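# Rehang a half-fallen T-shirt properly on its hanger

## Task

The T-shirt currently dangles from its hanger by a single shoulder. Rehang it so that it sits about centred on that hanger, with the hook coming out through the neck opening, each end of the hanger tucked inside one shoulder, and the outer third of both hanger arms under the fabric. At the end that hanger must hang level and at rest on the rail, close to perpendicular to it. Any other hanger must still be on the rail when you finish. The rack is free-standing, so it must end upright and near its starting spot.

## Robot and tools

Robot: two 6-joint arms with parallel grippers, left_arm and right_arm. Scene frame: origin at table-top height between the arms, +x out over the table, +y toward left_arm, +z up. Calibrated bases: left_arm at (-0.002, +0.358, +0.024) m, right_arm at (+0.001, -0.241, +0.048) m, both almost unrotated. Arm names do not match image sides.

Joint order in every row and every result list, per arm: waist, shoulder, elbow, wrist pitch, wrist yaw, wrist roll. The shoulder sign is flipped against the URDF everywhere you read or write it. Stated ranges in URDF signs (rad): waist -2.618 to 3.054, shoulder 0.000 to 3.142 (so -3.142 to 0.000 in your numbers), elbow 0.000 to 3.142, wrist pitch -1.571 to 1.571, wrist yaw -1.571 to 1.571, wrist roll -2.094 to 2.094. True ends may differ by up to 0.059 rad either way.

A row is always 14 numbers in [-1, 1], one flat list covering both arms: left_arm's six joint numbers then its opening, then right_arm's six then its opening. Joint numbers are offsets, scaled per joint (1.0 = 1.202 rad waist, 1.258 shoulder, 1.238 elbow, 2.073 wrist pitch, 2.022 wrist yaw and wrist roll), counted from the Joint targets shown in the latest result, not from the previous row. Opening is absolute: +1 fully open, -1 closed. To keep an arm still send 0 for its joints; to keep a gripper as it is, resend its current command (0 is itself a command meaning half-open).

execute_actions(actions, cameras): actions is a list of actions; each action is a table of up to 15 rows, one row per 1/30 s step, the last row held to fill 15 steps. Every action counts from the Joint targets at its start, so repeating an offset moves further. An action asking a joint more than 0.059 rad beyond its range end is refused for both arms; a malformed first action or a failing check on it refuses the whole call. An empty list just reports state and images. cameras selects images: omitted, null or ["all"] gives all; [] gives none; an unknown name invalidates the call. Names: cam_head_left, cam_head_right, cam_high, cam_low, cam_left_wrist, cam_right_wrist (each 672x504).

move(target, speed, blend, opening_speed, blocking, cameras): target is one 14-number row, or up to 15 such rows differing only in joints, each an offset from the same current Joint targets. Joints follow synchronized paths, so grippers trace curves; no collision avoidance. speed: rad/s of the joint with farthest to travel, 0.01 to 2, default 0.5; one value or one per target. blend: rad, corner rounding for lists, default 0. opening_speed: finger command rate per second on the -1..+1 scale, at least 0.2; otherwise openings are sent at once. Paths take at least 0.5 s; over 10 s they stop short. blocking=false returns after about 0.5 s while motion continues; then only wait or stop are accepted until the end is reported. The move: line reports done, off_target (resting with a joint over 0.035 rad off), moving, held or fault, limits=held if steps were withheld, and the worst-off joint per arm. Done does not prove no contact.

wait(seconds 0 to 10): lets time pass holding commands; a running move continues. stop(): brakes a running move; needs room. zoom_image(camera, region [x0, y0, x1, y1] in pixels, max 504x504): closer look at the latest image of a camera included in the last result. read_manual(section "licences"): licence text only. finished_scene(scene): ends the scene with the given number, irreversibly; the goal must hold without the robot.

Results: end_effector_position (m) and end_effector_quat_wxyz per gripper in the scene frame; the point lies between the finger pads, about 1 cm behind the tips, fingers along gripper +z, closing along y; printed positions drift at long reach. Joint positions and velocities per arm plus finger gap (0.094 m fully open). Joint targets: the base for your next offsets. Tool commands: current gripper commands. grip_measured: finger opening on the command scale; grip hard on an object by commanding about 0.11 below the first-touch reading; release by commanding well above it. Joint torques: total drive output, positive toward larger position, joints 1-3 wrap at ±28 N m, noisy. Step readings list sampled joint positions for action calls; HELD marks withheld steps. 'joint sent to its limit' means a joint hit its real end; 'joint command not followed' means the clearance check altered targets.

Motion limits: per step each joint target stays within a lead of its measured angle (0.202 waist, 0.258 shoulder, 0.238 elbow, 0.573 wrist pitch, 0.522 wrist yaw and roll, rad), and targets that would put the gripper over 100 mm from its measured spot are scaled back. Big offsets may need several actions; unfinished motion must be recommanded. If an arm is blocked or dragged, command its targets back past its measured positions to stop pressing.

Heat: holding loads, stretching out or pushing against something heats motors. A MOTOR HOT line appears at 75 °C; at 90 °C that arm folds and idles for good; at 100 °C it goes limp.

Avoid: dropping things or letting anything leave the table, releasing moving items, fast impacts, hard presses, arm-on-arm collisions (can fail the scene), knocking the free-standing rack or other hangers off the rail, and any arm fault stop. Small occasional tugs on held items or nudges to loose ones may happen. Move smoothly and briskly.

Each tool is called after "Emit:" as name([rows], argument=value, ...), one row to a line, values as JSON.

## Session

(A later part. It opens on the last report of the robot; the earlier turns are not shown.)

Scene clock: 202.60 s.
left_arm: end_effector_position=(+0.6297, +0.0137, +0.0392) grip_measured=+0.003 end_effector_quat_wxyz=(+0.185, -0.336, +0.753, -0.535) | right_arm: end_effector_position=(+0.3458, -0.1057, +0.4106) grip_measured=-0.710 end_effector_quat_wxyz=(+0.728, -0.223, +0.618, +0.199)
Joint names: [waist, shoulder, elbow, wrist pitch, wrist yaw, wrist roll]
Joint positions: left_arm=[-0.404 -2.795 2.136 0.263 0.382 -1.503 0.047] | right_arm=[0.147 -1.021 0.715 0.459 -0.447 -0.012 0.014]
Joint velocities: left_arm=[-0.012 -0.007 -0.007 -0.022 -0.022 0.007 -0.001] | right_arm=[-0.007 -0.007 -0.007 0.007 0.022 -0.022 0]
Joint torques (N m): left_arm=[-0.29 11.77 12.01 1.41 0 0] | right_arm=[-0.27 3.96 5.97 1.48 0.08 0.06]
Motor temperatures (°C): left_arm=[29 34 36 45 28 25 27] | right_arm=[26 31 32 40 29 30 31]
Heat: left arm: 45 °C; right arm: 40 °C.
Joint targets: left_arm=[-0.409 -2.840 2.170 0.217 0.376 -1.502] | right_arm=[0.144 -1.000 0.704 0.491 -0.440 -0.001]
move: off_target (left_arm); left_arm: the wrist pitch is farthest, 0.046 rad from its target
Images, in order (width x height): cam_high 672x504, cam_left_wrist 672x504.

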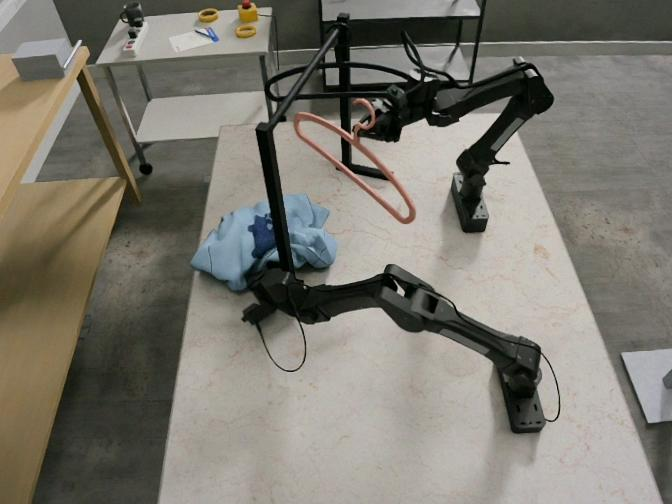

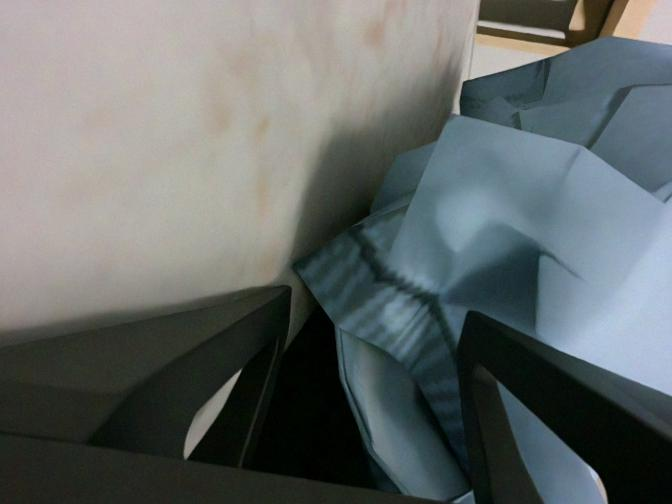

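Emit:
move(target=[-0.011,-0.095,0.18,-0.05,-0.005,0,0.0,0,0,0,0,0,0,-1], speed=0.25, cameras=["cam_left_wrist"])

Scene clock: 204.57 s.
left_arm: end_effector_position=(+0.6441, -0.0009, +0.0374) grip_measured=+0.003 end_effector_quat_wxyz=(+0.187, -0.332, +0.752, -0.537) | right_arm: end_effector_position=(+0.3458, -0.1057, +0.4106) grip_measured=-0.710 end_effector_quat_wxyz=(+0.728, -0.223, +0.618, +0.199)
Joint names: [waist, shoulder, elbow, wrist pitch, wrist yaw, wrist roll]
Joint positions: left_arm=[-0.417 -2.91 2.361 0.162 0.373 -1.503 0.047] | right_arm=[0.147 -1.021 0.715 0.459 -0.447 -0.012 0.014]
Joint velocities: left_arm=[0.007 0.007 -0.002 0.007 0.037 -0.081 0.001] | right_arm=[-0.002 0.022 -0.007 0.007 -0.022 0.037 0]
Joint torques (N m): left_arm=[-0.4 12.01 11.93 1.39 -0.06 -0.04] | right_arm=[-0.25 3.99 5.97 1.48 0.08 0.06]
Motor temperatures (°C): left_arm=[29 35 36 44 28 25 27] | right_arm=[26 31 32 40 29 30 31]
Heat: left arm: 44 °C; right arm: 40 °C.
Joint targets: left_arm=[-0.422 -2.959 2.393 0.113 0.366 -1.502] | right_arm=[0.144 -1.000 0.704 0.491 -0.440 -0.001]
move: off_target (left_arm); left_arm: the shoulder is farthest, 0.049 rad from its target
Images, in order (width x height): cam_left_wrist 672x504.

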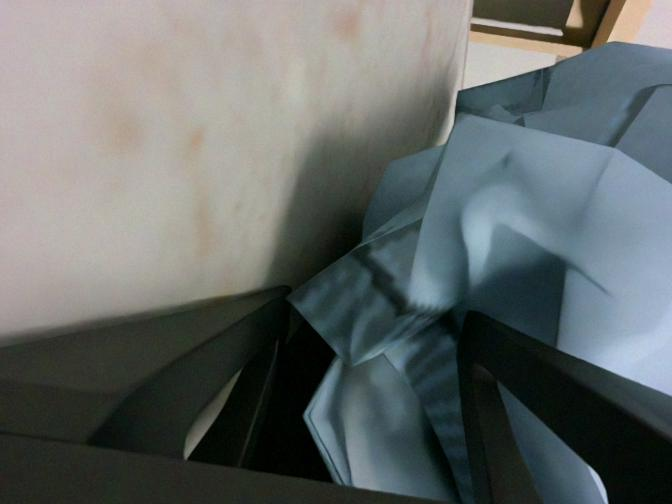

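Emit:
move(target=[-0.008,-0.055,0.09,-0.02,-0.003,0,0.0,0,0,0,0,0,0,-1], speed=0.2, cameras=["cam_left_wrist"])

Emit:
move(target=[0,0,0,0,0,0,-0.97,0,0,0,0,0,0,-1], opening_speed=0.8, cameras=["cam_left_wrist"])

Scene clock: 205.70 s.
left_arm: end_effector_position=(+0.6494, -0.0096, +0.0373) grip_measured=+0.003 end_effector_quat_wxyz=(+0.193, -0.326, +0.749, -0.543) | right_arm: end_effector_position=(+0.3458, -0.1057, +0.4106) grip_measured=-0.710 end_effector_quat_wxyz=(+0.728, -0.223, +0.618, +0.199)
Joint names: [waist, shoulder, elbow, wrist pitch, wrist yaw, wrist roll]
Joint positions: left_arm=[-0.426 -2.974 2.476 0.131 0.366 -1.503 0.047] | right_arm=[0.147 -1.021 0.715 0.459 -0.447 -0.012 0.014]
Joint velocities: left_arm=[-0.002 -0.002 0.002 -0.007 -0.051 -0.022 0] | right_arm=[-0.012 0.022 0.002 -0.051 0.051 -0.095 0]
Joint torques (N m): left_arm=[-0.38 11.77 11.78 1.31 -0.06 -0.04] | right_arm=[-0.27 3.99 5.98 1.48 0.08 0.05]
Motor temperatures (°C): left_arm=[29 35 36 44 28 25 27] | right_arm=[26 31 32 40 29 30 31]
Heat: left arm: 44 °C; right arm: 40 °C.
Joint targets: left_arm=[-0.431 -3.028 2.504 0.072 0.360 -1.502] | right_arm=[0.144 -1.000 0.704 0.491 -0.440 -0.001]
move: off_target (left_arm); left_arm: the wrist pitch is farthest, 0.059 rad from its target
Images, in order (width x height): cam_left_wrist 672x504.

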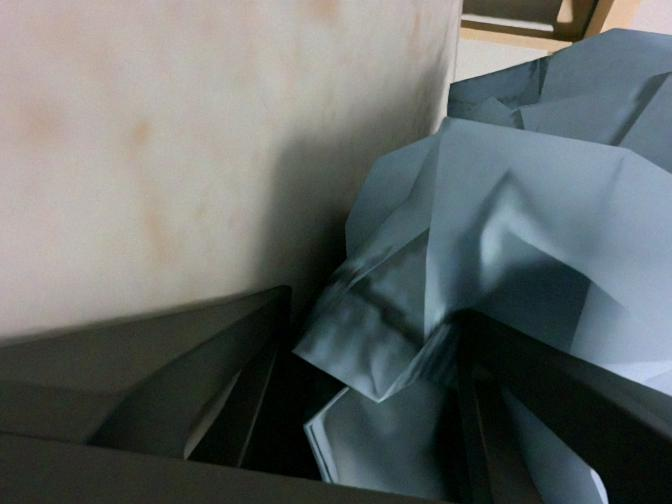

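Scene clock: 207.27 s.
left_arm: end_effector_position=(+0.6503, -0.0098, +0.0384) grip_measured=-0.960 end_effector_quat_wxyz=(+0.192, -0.327, +0.749, -0.543) | right_arm: end_effector_position=(+0.3458, -0.1057, +0.4106) grip_measured=-0.710 end_effector_quat_wxyz=(+0.728, -0.223, +0.618, +0.199)
Joint names: [waist, shoulder, elbow, wrist pitch, wrist yaw, wrist roll]
Joint positions: left_arm=[-0.426 -2.979 2.492 0.119 0.365 -1.505 0.002] | right_arm=[0.147 -1.021 0.715 0.459 -0.447 -0.012 0.014]
Joint velocities: left_arm=[-0.002 0.012 -0.002 -0.007 -0.022 0.037 -0.003] | right_arm=[0.012 0.017 -0.017 -0.095 -0.037 0.007 -0.001]
Joint torques (N m): left_arm=[-0.53 12.33 10.14 1.45 -0.03 -0.01] | right_arm=[-0.27 3.99 5.98 1.48 0.08 0.06]
Motor temperatures (°C): left_arm=[29 35 36 44 28 25 27] | right_arm=[26 31 32 40 29 30 31]
Heat: left arm: 44 °C; right arm: 40 °C.
Joint targets: left_arm=[-0.431 -3.028 2.505 0.072 0.360 -1.502] | right_arm=[0.144 -1.000 0.704 0.491 -0.440 -0.001]
move: off_target (left_arm); left_arm: the shoulder is farthest, 0.049 rad from its target
Images, in order (width x height): cam_left_wrist 672x504.

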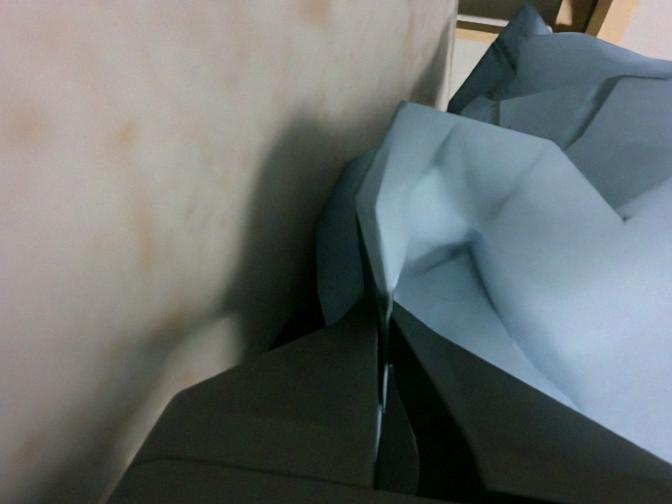

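Emit:
move([
  [0.031,0.38,-0.262,-0.035,-0.005,0,-0.97,0,0,0,0,0,0,-1],
  [0.113,0.769,-0.222,-0.194,-0.03,0,-0.97,0,0,0,0,0,0,-1],
], speed=0.25, blend=0.1, cameras=["cam_head_right","cam_high","cam_low"])

Emit:
zoom_image(camera="cam_head_right", region=[330, 70, 530, 270])

Emit:
zoom_image(camera="cam_high", region=[180, 130, 380, 330])

Scene clock: 212.37 s.
left_arm: end_effector_position=(+0.5787, +0.1214, +0.4178) grip_measured=-0.962 end_effector_quat_wxyz=(+0.301, -0.349, +0.681, -0.569) | right_arm: end_effector_position=(+0.3458, -0.1057, +0.4106) grip_measured=-0.710 end_effector_quat_wxyz=(+0.728, -0.223, +0.618, +0.199)
Joint names: [waist, shoulder, elbow, wrist pitch, wrist yaw, wrist roll]
Joint positions: left_arm=[-0.3 -2.094 2.213 -0.299 0.302 -1.505 0.002] | right_arm=[0.147 -1.021 0.715 0.459 -0.447 -0.012 0.014]
Joint velocities: left_arm=[0.007 0.012 0.007 -0.007 0.022 -0.081 0] | right_arm=[-0.007 -0.012 0.007 0.007 -0.022 0.051 0.001]
Joint torques (N m): left_arm=[0.35 14.27 10.43 1.61 -0.03 -0.01] | right_arm=[-0.25 4 5.98 1.48 0.08 0.05]
Motor temperatures (°C): left_arm=[29 37 35 44 28 25 28] | right_arm=[26 31 32 40 29 30 31]
Heat: left arm: 44 °C; right arm: 40 °C.
Joint targets: left_arm=[-0.296 -2.061 2.229 -0.330 0.299 -1.502] | right_arm=[0.144 -1.000 0.704 0.491 -0.440 -0.001]
move: done
Images, in order (width x height): cam_head_right 672x504, cam_high 672x504, cam_low 672x504.

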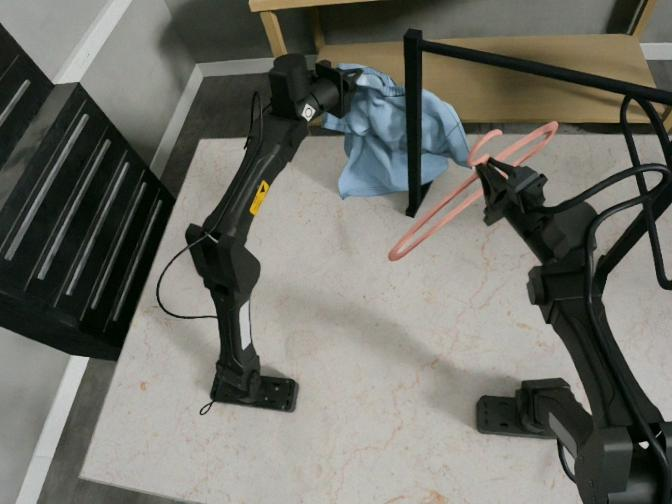

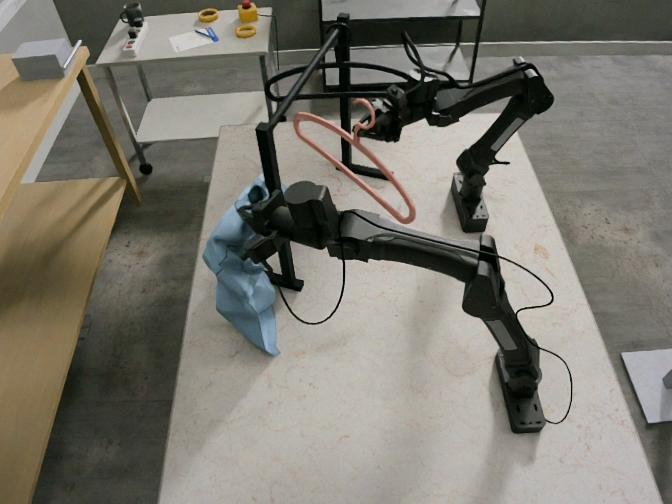

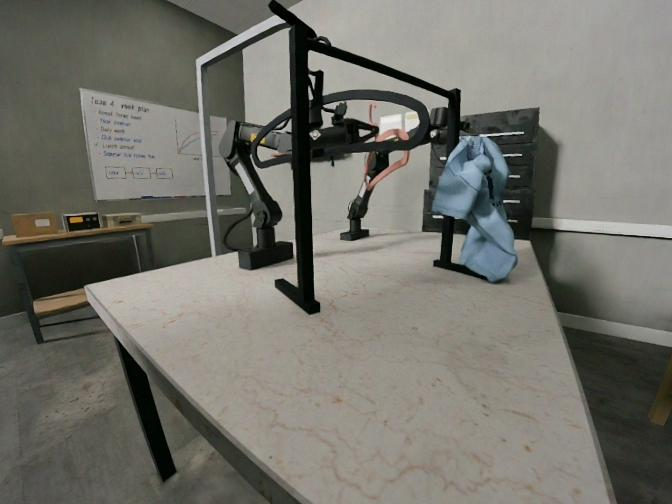

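Scaled by 2.520 from the camera's 672x504 image, which has a finer 960x720 frame.

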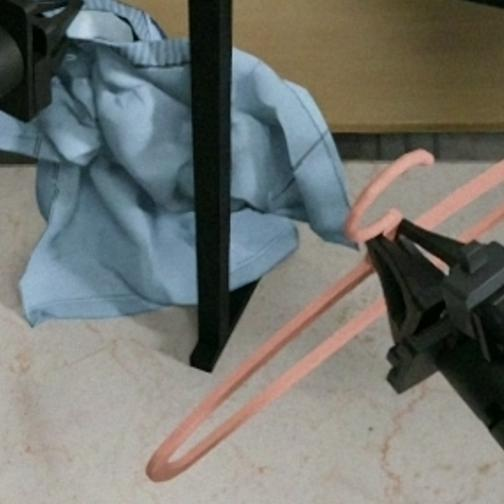

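Scaled by 2.520 from the camera's 672x504 image, which has a finer 960x720 frame.

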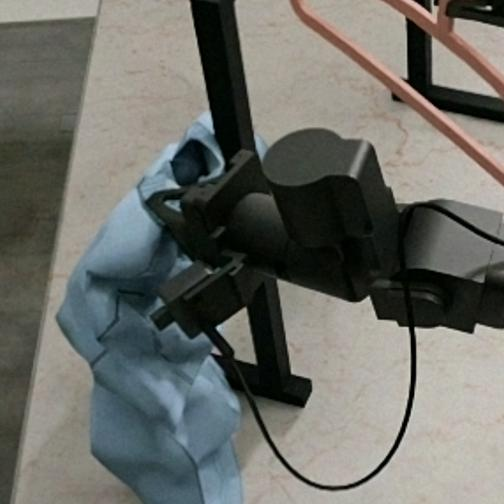

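Emit:
move([
  [0.37,0,0,0,0,0,-0.97,-0.25,0,0,0,0,0,-1],
  [0.08,0.366,-0.104,-0.178,-0.15,0,-0.97,-0.25,0,0,0,0,0,-1],
  [-0.4,0.612,-0.187,-0.378,-0.296,0,-0.97,-0.25,0,0,0,0,0,-1],
], speed=0.35, blend=0.15, cameras=["cam_head_right","cam_high","cam_low"])

Emit:
zoom_image(camera="cam_head_right", region=[230, 100, 400, 270])

Emit:
zoom_image(camera="cam_high", region=[340, 130, 540, 330])

Emit:
zoom_image(camera="cam_low", region=[310, 90, 450, 240])

Scene clock: 217.97 s.
left_arm: end_effector_position=(+0.2630, +0.1682, +0.5158) grip_measured=-0.962 end_effector_quat_wxyz=(+0.338, -0.364, +0.736, -0.461) | right_arm: end_effector_position=(+0.3702, -0.2128, +0.4105) grip_measured=-0.710 end_effector_quat_wxyz=(+0.749, -0.129, +0.644, +0.089)
Joint names: [waist, shoulder, elbow, wrist pitch, wrist yaw, wrist roll]
Joint positions: left_arm=[-0.773 -1.304 2.016 -1.083 -0.279 -1.505 0.002] | right_arm=[-0.151 -1.021 0.715 0.459 -0.449 -0.012 0.014]
Joint velocities: left_arm=[-0.002 0.002 0.002 -0.051 0.022 -0.051 -0.001] | right_arm=[0.002 -0.002 0.002 -0.022 0.007 -0.037 0]
Joint torques (N m): left_arm=[-0.54 3.08 4.64 1.59 -0.24 0.03] | right_arm=[-0.46 4 5.97 1.48 0.09 0.05]
Motor temperatures (°C): left_arm=[29 37 35 44 28 25 28] | right_arm=[26 31 32 40 29 30 31]
Heat: left arm: 44 °C; right arm: 40 °C.
Joint targets: left_arm=[-0.776 -1.291 1.998 -1.114 -0.299 -1.502] | right_arm=[-0.156 -1.000 0.704 0.491 -0.440 -0.001]
move: done
Images, in order (width x height): cam_head_right 672x504, cam_high 672x504, cam_low 672x504.

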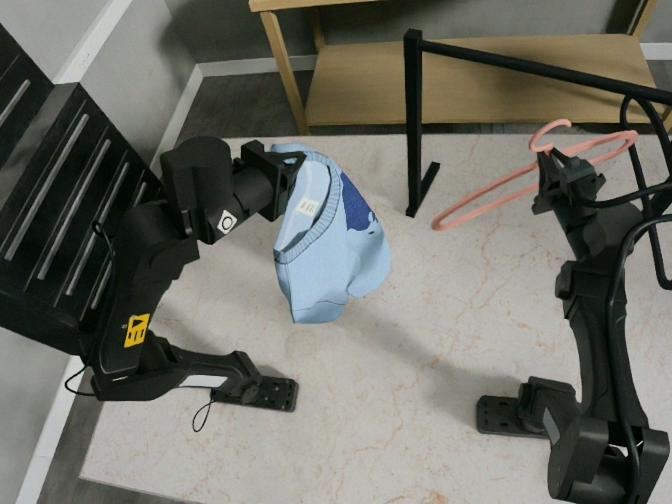

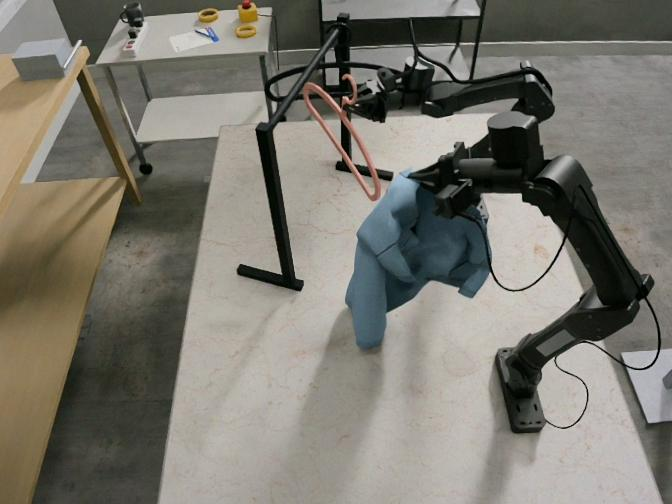

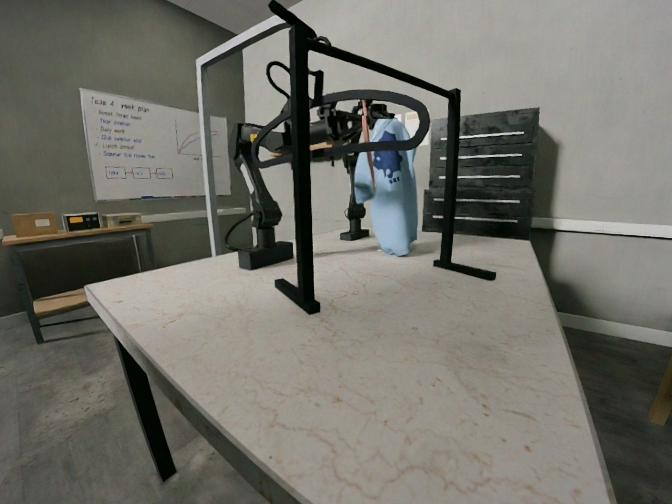

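Scaled by 2.965 from the camera's 672x504 image, which has a finer 960x720 frame.

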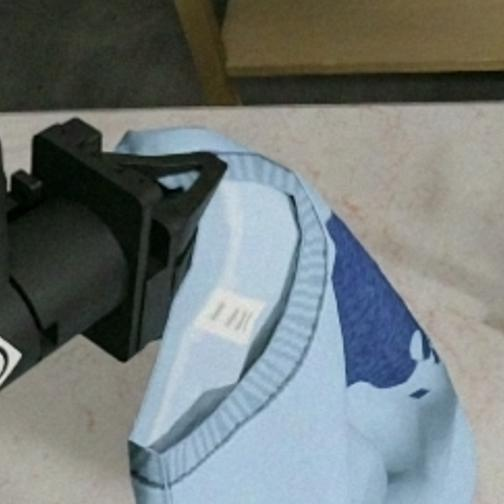

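Scaled by 2.520 from the camera's 672x504 image, which has a finer 960x720 frame.

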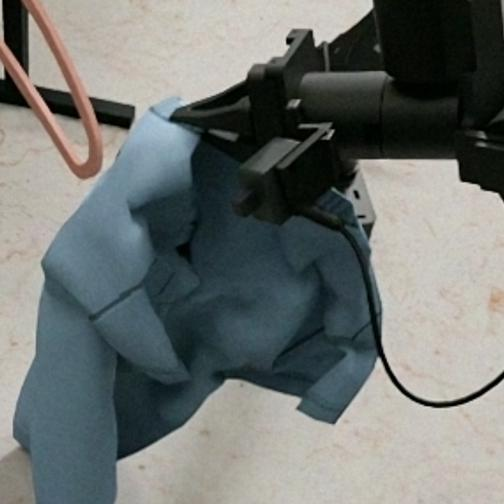

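Scaled by 3.360 from the camera's 672x504 image, which has a finer 960x720 frame.

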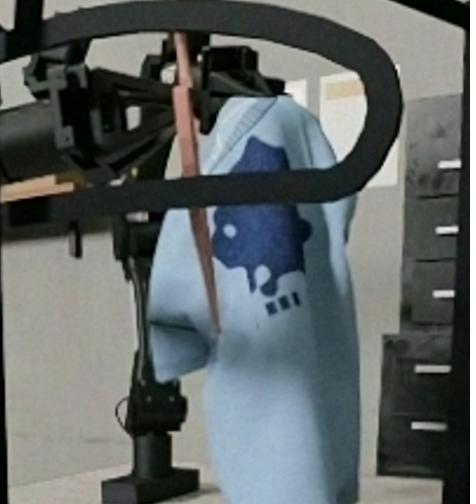

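Emit:
move(target=[0.176,-0.122,-0.141,0.234,0.163,0,-0.97,0.239,-0.106,1.0,-0.648,-0.445,0.297,-1], speed=0.5, cameras=["cam_head_right","cam_high","cam_low"])

Emit:
zoom_image(camera="cam_head_right", region=[230, 80, 430, 280])

Emit:
zoom_image(camera="cam_high", region=[300, 100, 500, 300])

Scene clock: 224.90 s.
left_arm: end_effector_position=(+0.3524, +0.1244, +0.4887) grip_measured=-0.962 end_effector_quat_wxyz=(+0.296, -0.351, +0.717, -0.525) | right_arm: end_effector_position=(+0.1280, -0.0470, +0.6149) grip_measured=-0.711 end_effector_quat_wxyz=(+0.347, -0.286, +0.652, +0.611)
Joint names: [waist, shoulder, elbow, wrist pitch, wrist yaw, wrist roll]
Joint positions: left_arm=[-0.57 -1.434 1.842 -0.685 0.027 -1.505 0.002] | right_arm=[0.127 -1.134 1.917 -0.838 -1.328 0.588 0.014]
Joint velocities: left_arm=[0.022 -0.002 0.012 -0.007 0.007 0.022 0.001] | right_arm=[-0.012 0.007 0.007 0.007 -0.022 -0.095 0]
Joint torques (N m): left_arm=[0.58 3.78 6.13 2.46 0.11 0.01] | right_arm=[0.29 -0.28 5.64 0.8 -0.07 0.08]
Motor temperatures (°C): left_arm=[29 36 35 44 28 25 28] | right_arm=[26 31 32 40 29 29 31]
Heat: left arm: 44 °C; right arm: 40 °C.
Joint targets: left_arm=[-0.565 -1.444 1.823 -0.629 0.030 -1.502] | right_arm=[0.131 -1.133 1.942 -0.852 -1.340 0.600]
move: off_target (left_arm); left_arm: the wrist pitch is farthest, 0.056 rad from its target
Images, in order (width x height): cam_head_right 672x504, cam_high 672x504, cam_low 672x504.

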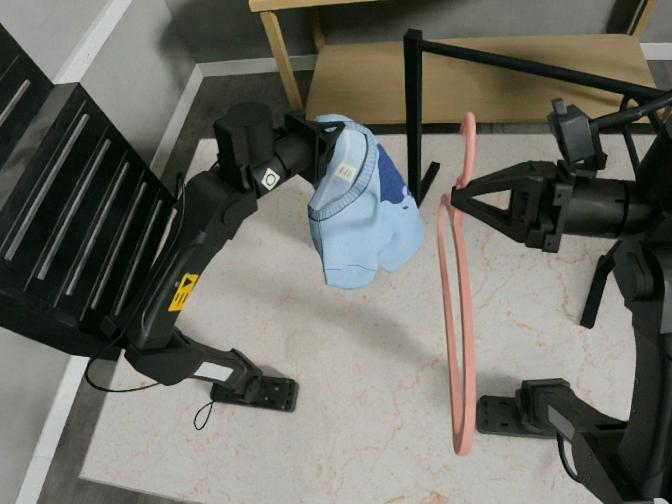

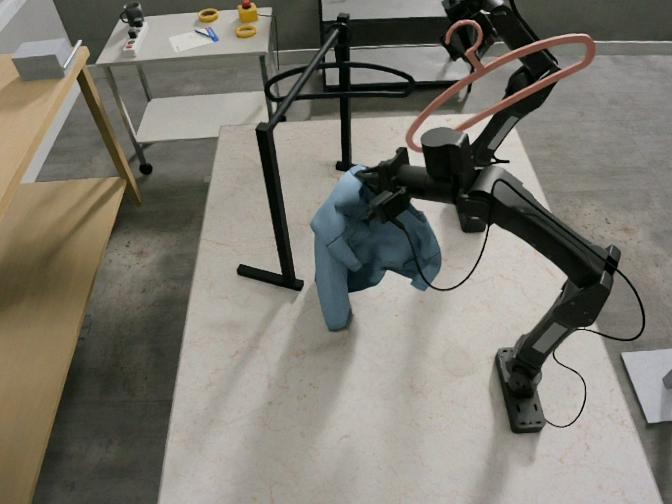

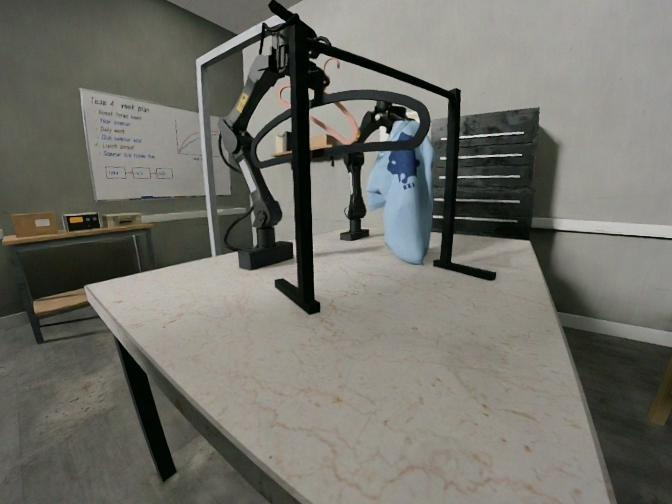

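Scaled by 2.520 from the camera's 672x504 image, which has a finer 960x720 frame.

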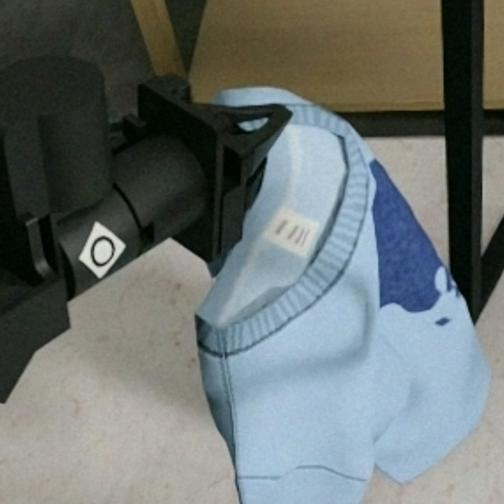

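Scaled by 2.520 from the camera's 672x504 image, which has a finer 960x720 frame.

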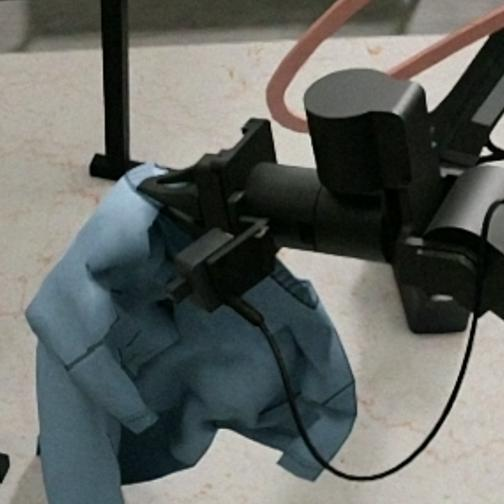

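Emit:
move(target=[0,0,0,0,0,0,-0.97,0.76,-0.305,0.225,0.071,0.452,0,-1], speed=0.35, cameras=["cam_head_right","cam_high","cam_low","cam_head_left"])

Emit:
zoom_image(camera="cam_head_right", region=[230, 80, 430, 280])

Emit:
zoom_image(camera="cam_high", region=[300, 100, 500, 300])

Emit:
zoom_image(camera="cam_low", region=[310, 70, 470, 230])

Scene clock: 229.20 s.
left_arm: end_effector_position=(+0.3524, +0.1244, +0.4887) grip_measured=-0.962 end_effector_quat_wxyz=(+0.296, -0.351, +0.717, -0.525) | right_arm: end_effector_position=(+0.1293, +0.1380, +0.6027) grip_measured=-0.711 end_effector_quat_wxyz=(+0.328, -0.306, +0.676, +0.585)
Joint names: [waist, shoulder, elbow, wrist pitch, wrist yaw, wrist roll]
Joint positions: left_arm=[-0.57 -1.434 1.842 -0.685 0.027 -1.505 0.002] | right_arm=[1.042 -1.516 2.179 -0.774 -0.427 0.588 0.014]
Joint velocities: left_arm=[-0.017 -0.002 -0.017 -0.007 -0.037 -0.007 0.001] | right_arm=[0.002 -0.012 -0.007 0.066 0.022 0.022 0.001]
Joint torques (N m): left_arm=[0.54 3.88 6.16 2.48 0.12 -0.02] | right_arm=[0.13 4.29 7.76 1.9 0.05 0.06]
Motor temperatures (°C): left_arm=[29 35 35 45 28 25 28] | right_arm=[26 31 32 40 29 29 31]
Heat: left arm: 45 °C; right arm: 40 °C.
Joint targets: left_arm=[-0.565 -1.444 1.823 -0.629 0.030 -1.502] | right_arm=[1.045 -1.517 2.221 -0.705 -0.426 0.600]
move: off_target (left_arm, right_arm); left_arm: the wrist pitch is farthest, 0.056 rad from its target; right_arm: the wrist pitch is farthest, 0.069 rad from its target
Images, in order (width x height): cam_head_left 672x504, cam_head_right 672x504, cam_high 672x504, cam_low 672x504.

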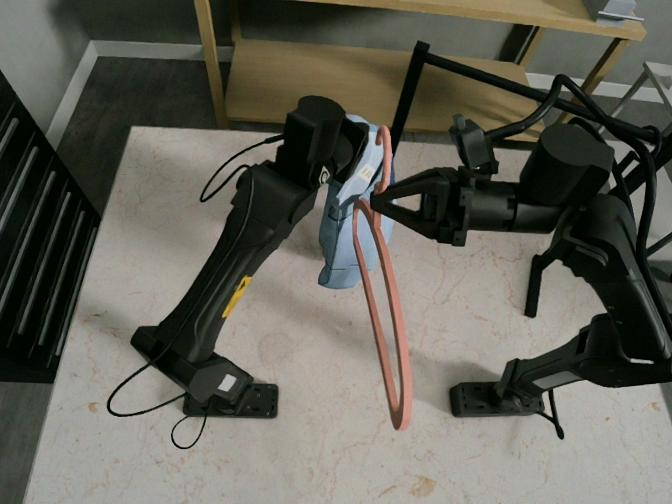

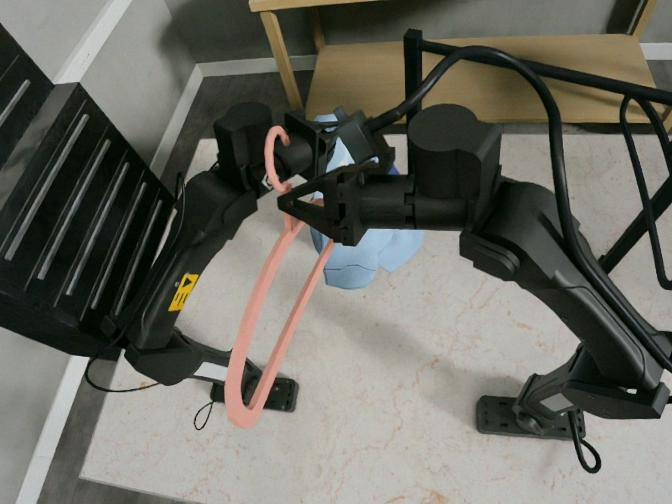

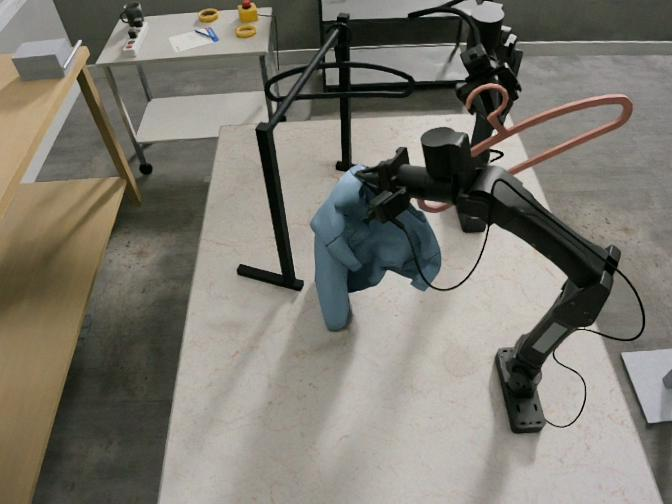

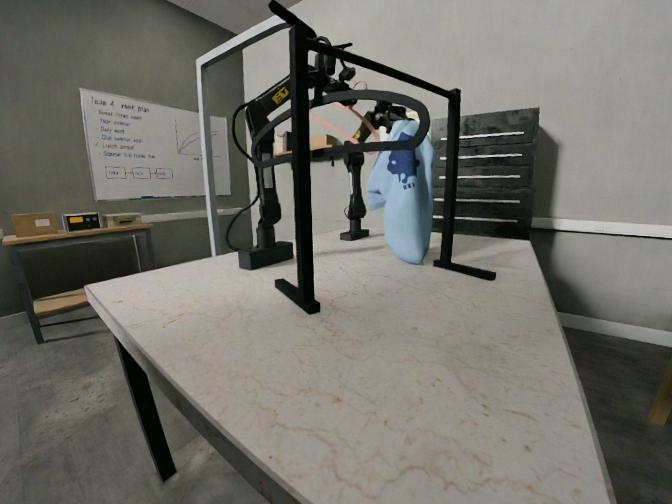

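Scaled by 2.520 from the camera's 672x504 image, which has a finer 960x720 frame.

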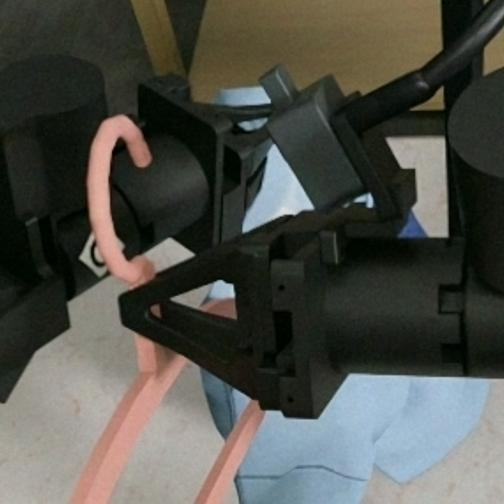

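Scaled by 2.520 from the camera's 672x504 image, which has a finer 960x720 frame.

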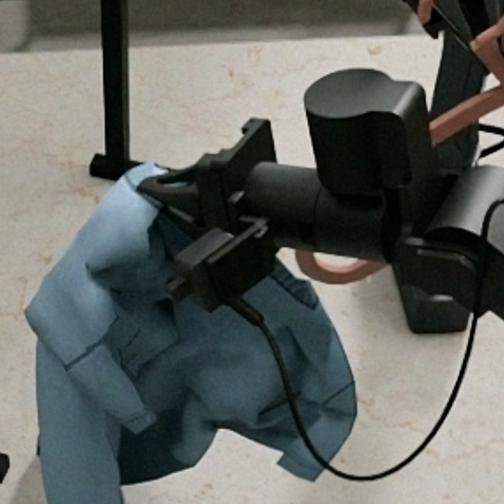

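Scaled by 3.150 from the camera's 672x504 image, which has a finer 960x720 frame.

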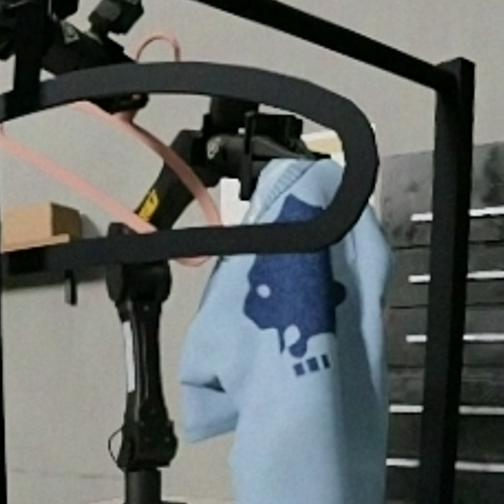

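Emit:
execute_actions(actions=[])

Scene clock: 230.33 s.
left_arm: end_effector_position=(+0.3524, +0.1244, +0.4887) grip_measured=-0.962 end_effector_quat_wxyz=(+0.296, -0.351, +0.717, -0.525) | right_arm: end_effector_position=(+0.1296, +0.1380, +0.6027) grip_measured=-0.711 end_effector_quat_wxyz=(+0.329, -0.306, +0.676, +0.584)
Joint names: [waist, shoulder, elbow, wrist pitch, wrist yaw, wrist roll]
Joint positions: left_arm=[-0.57 -1.434 1.842 -0.685 0.027 -1.505 0.002] | right_arm=[1.042 -1.516 2.179 -0.774 -0.426 0.588 0.014]
Joint velocities: left_arm=[0.002 0.007 0.007 0.037 -0.007 -0.022 0] | right_arm=[-0.002 -0.002 -0.007 -0.022 -0.007 -0.007 -0.001]
Joint torques (N m): left_arm=[0.58 3.9 6.12 2.52 0.12 -0.01] | right_arm=[0.16 4.25 7.76 1.9 0.04 0.06]
Motor temperatures (°C): left_arm=[29 35 35 45 28 25 28] | right_arm=[26 31 32 40 29 29 31]
Heat: left arm: 45 °C; right arm: 40 °C.
Joint targets: left_arm=[-0.565 -1.444 1.823 -0.629 0.030 -1.502] | right_arm=[1.045 -1.517 2.221 -0.705 -0.426 0.600]
Tool commands: left_gripper/opening=-0.97 right_gripper/opening=-1.0

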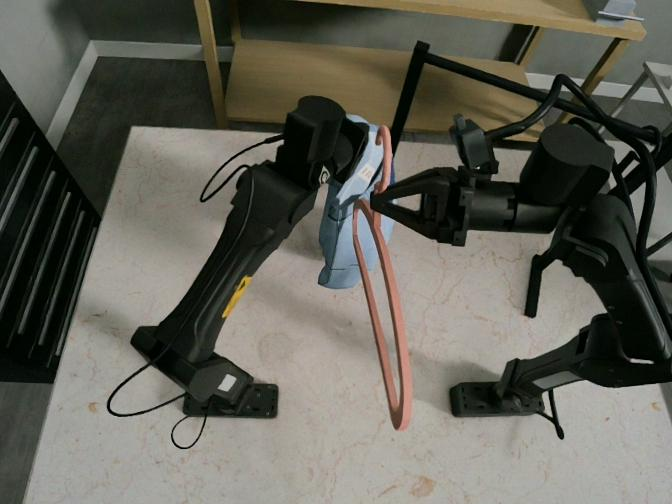

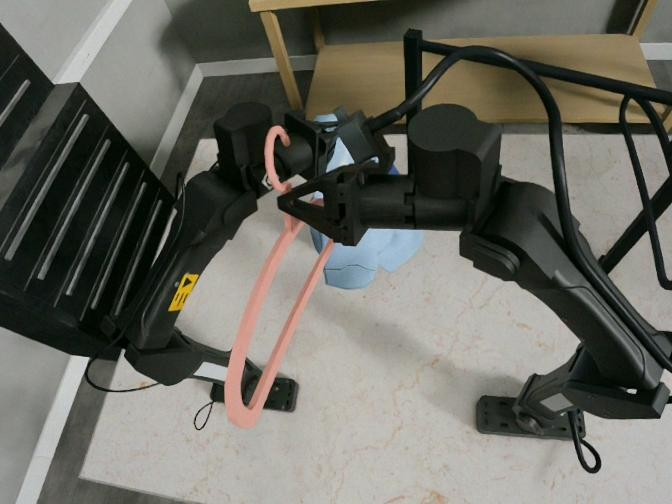

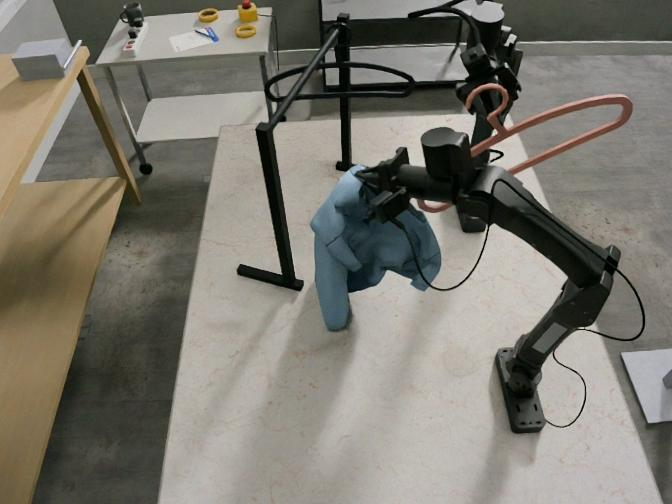

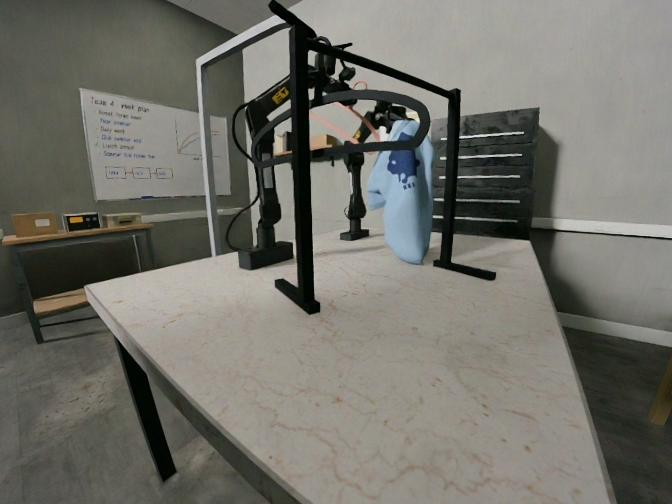

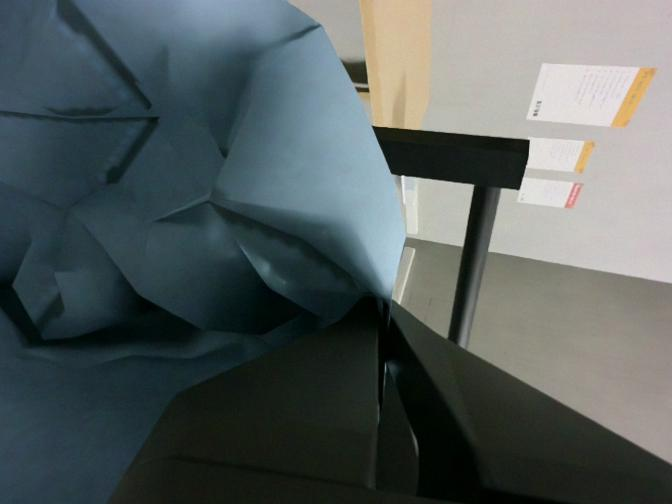

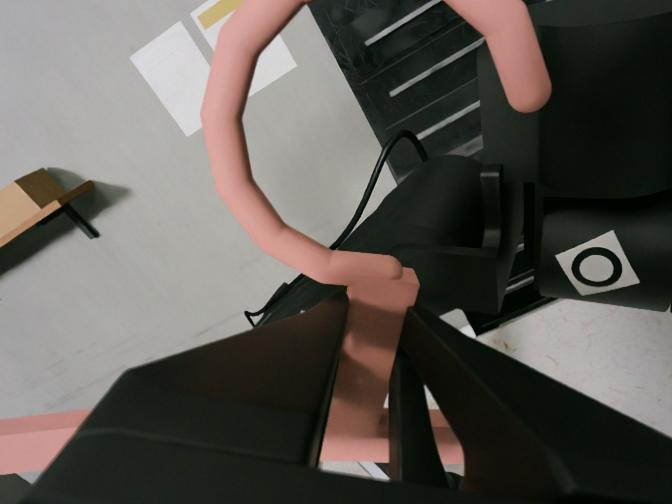

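Emit:
move(target=[0,0,0,0,0,0,-0.97,-0.181,0.116,-0.45,0.253,-0.108,0,-1], speed=0.3)

Emit:
zoom_image(camera="cam_head_right", region=[200, 60, 480, 330])

Emit:
zoom_image(camera="cam_high", region=[280, 80, 530, 330])

Emit:
zoom_image(camera="cam_low", region=[310, 70, 470, 280])

Scene clock: 233.83 s.
left_arm: end_effector_position=(+0.3525, +0.1243, +0.4891) grip_measured=-0.962 end_effector_quat_wxyz=(+0.296, -0.351, +0.716, -0.525) | right_arm: end_effector_position=(+0.1930, +0.1385, +0.5524) grip_measured=-0.711 end_effector_quat_wxyz=(+0.364, -0.308, +0.631, +0.612)
Joint names: [waist, shoulder, elbow, wrist pitch, wrist yaw, wrist roll]
Joint positions: left_arm=[-0.57 -1.434 1.842 -0.684 0.027 -1.505 0.002] | right_arm=[0.832 -1.408 1.672 -0.248 -0.644 0.589 0.014]
Joint velocities: left_arm=[-0.017 0.007 0.007 -0.037 0.022 0.007 0.001] | right_arm=[-0.002 -0.012 -0.002 0.007 -0.081 -0.022 0]
Joint torques (N m): left_arm=[0.53 3.81 6.12 2.42 0.11 0.02] | right_arm=[-0.39 8.24 5.41 1.8 -0.03 0.05]
Motor temperatures (°C): left_arm=[29 35 34 46 28 25 28] | right_arm=[26 31 32 41 29 29 31]
Heat: left arm: 46 °C; right arm: 41 °C.
Joint targets: left_arm=[-0.565 -1.444 1.823 -0.629 0.030 -1.502] | right_arm=[0.827 -1.371 1.664 -0.180 -0.644 0.600]
move: off_target (left_arm, right_arm); left_arm: the wrist pitch is farthest, 0.055 rad from its target; right_arm: the wrist pitch is farthest, 0.067 rad from its target

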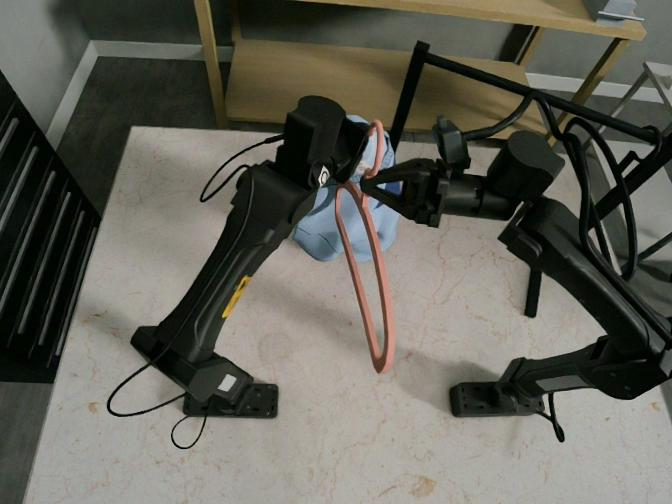

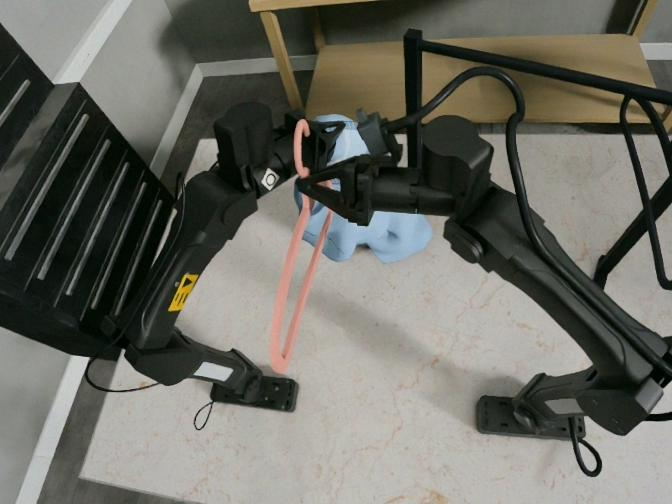

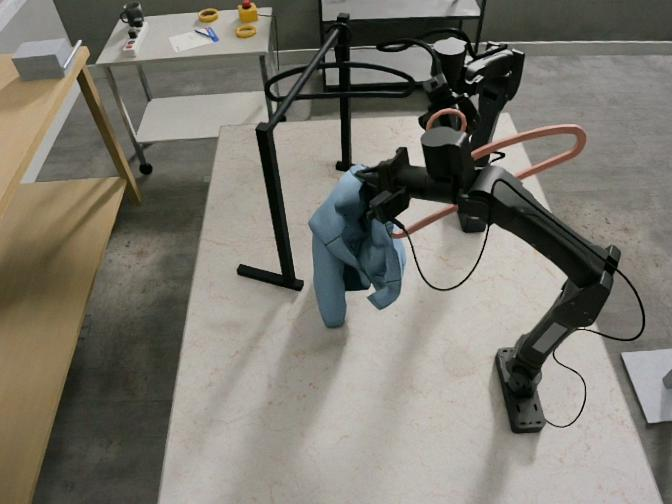

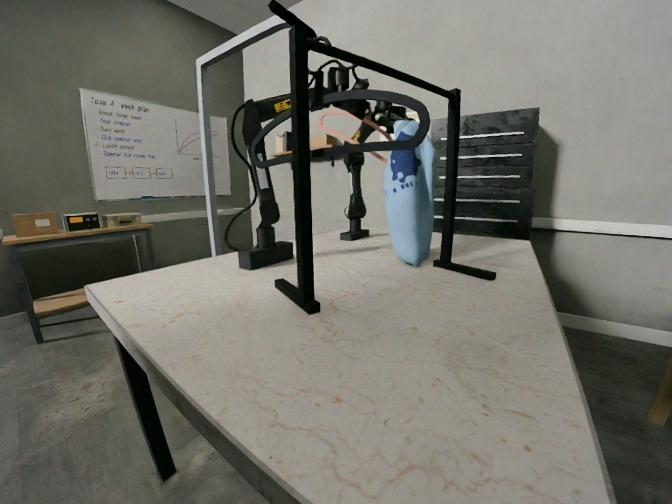

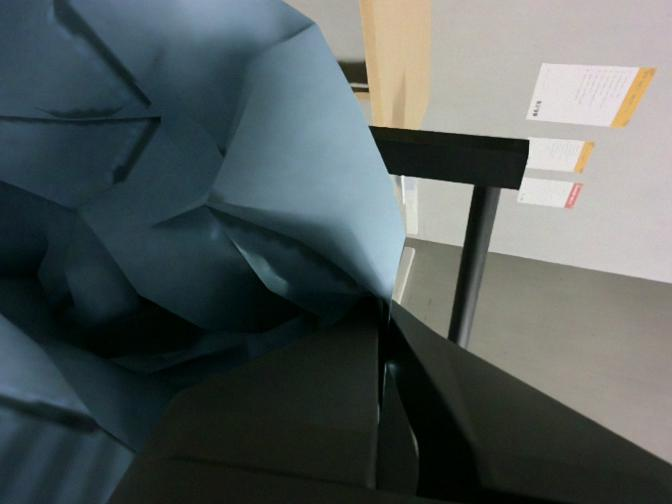

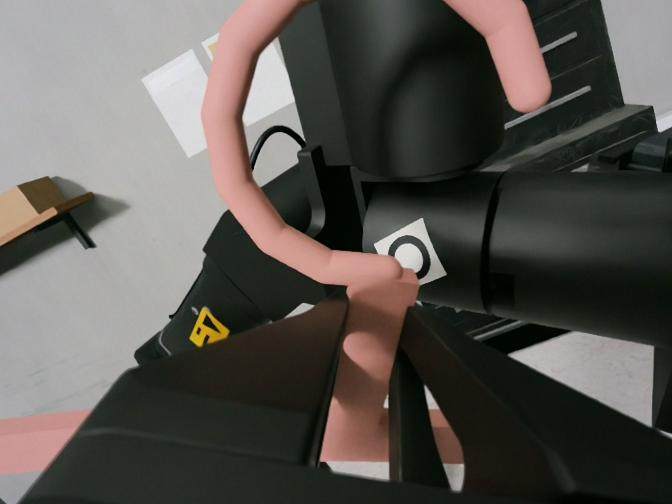

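Scaled by 1.800 from the camera's 672x504 image, which has a finer 960x720 frame.

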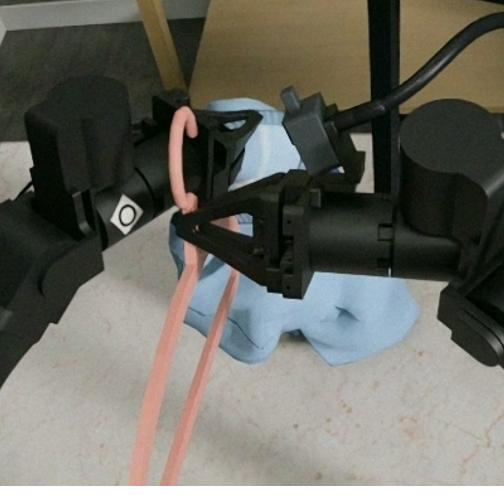

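Scaled by 2.016 from the camera's 672x504 image, which has a finer 960x720 frame.

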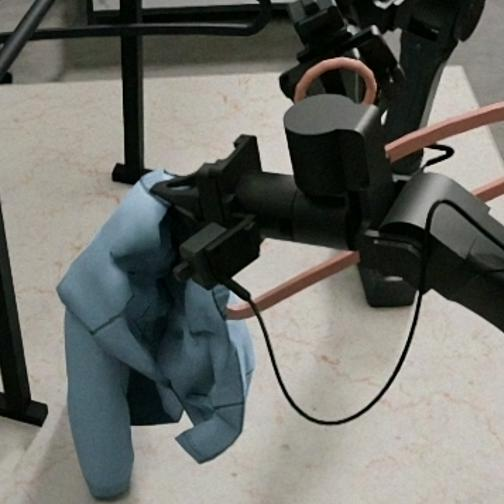

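Scaled by 2.400 from the camera's 672x504 image, which has a finer 960x720 frame.

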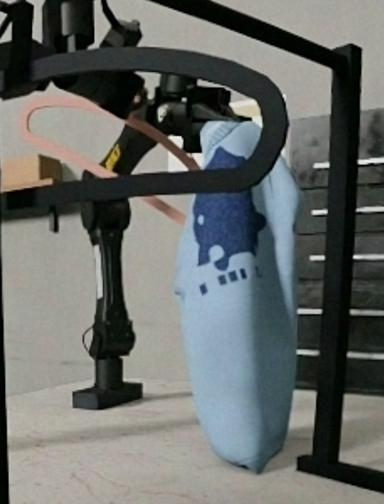

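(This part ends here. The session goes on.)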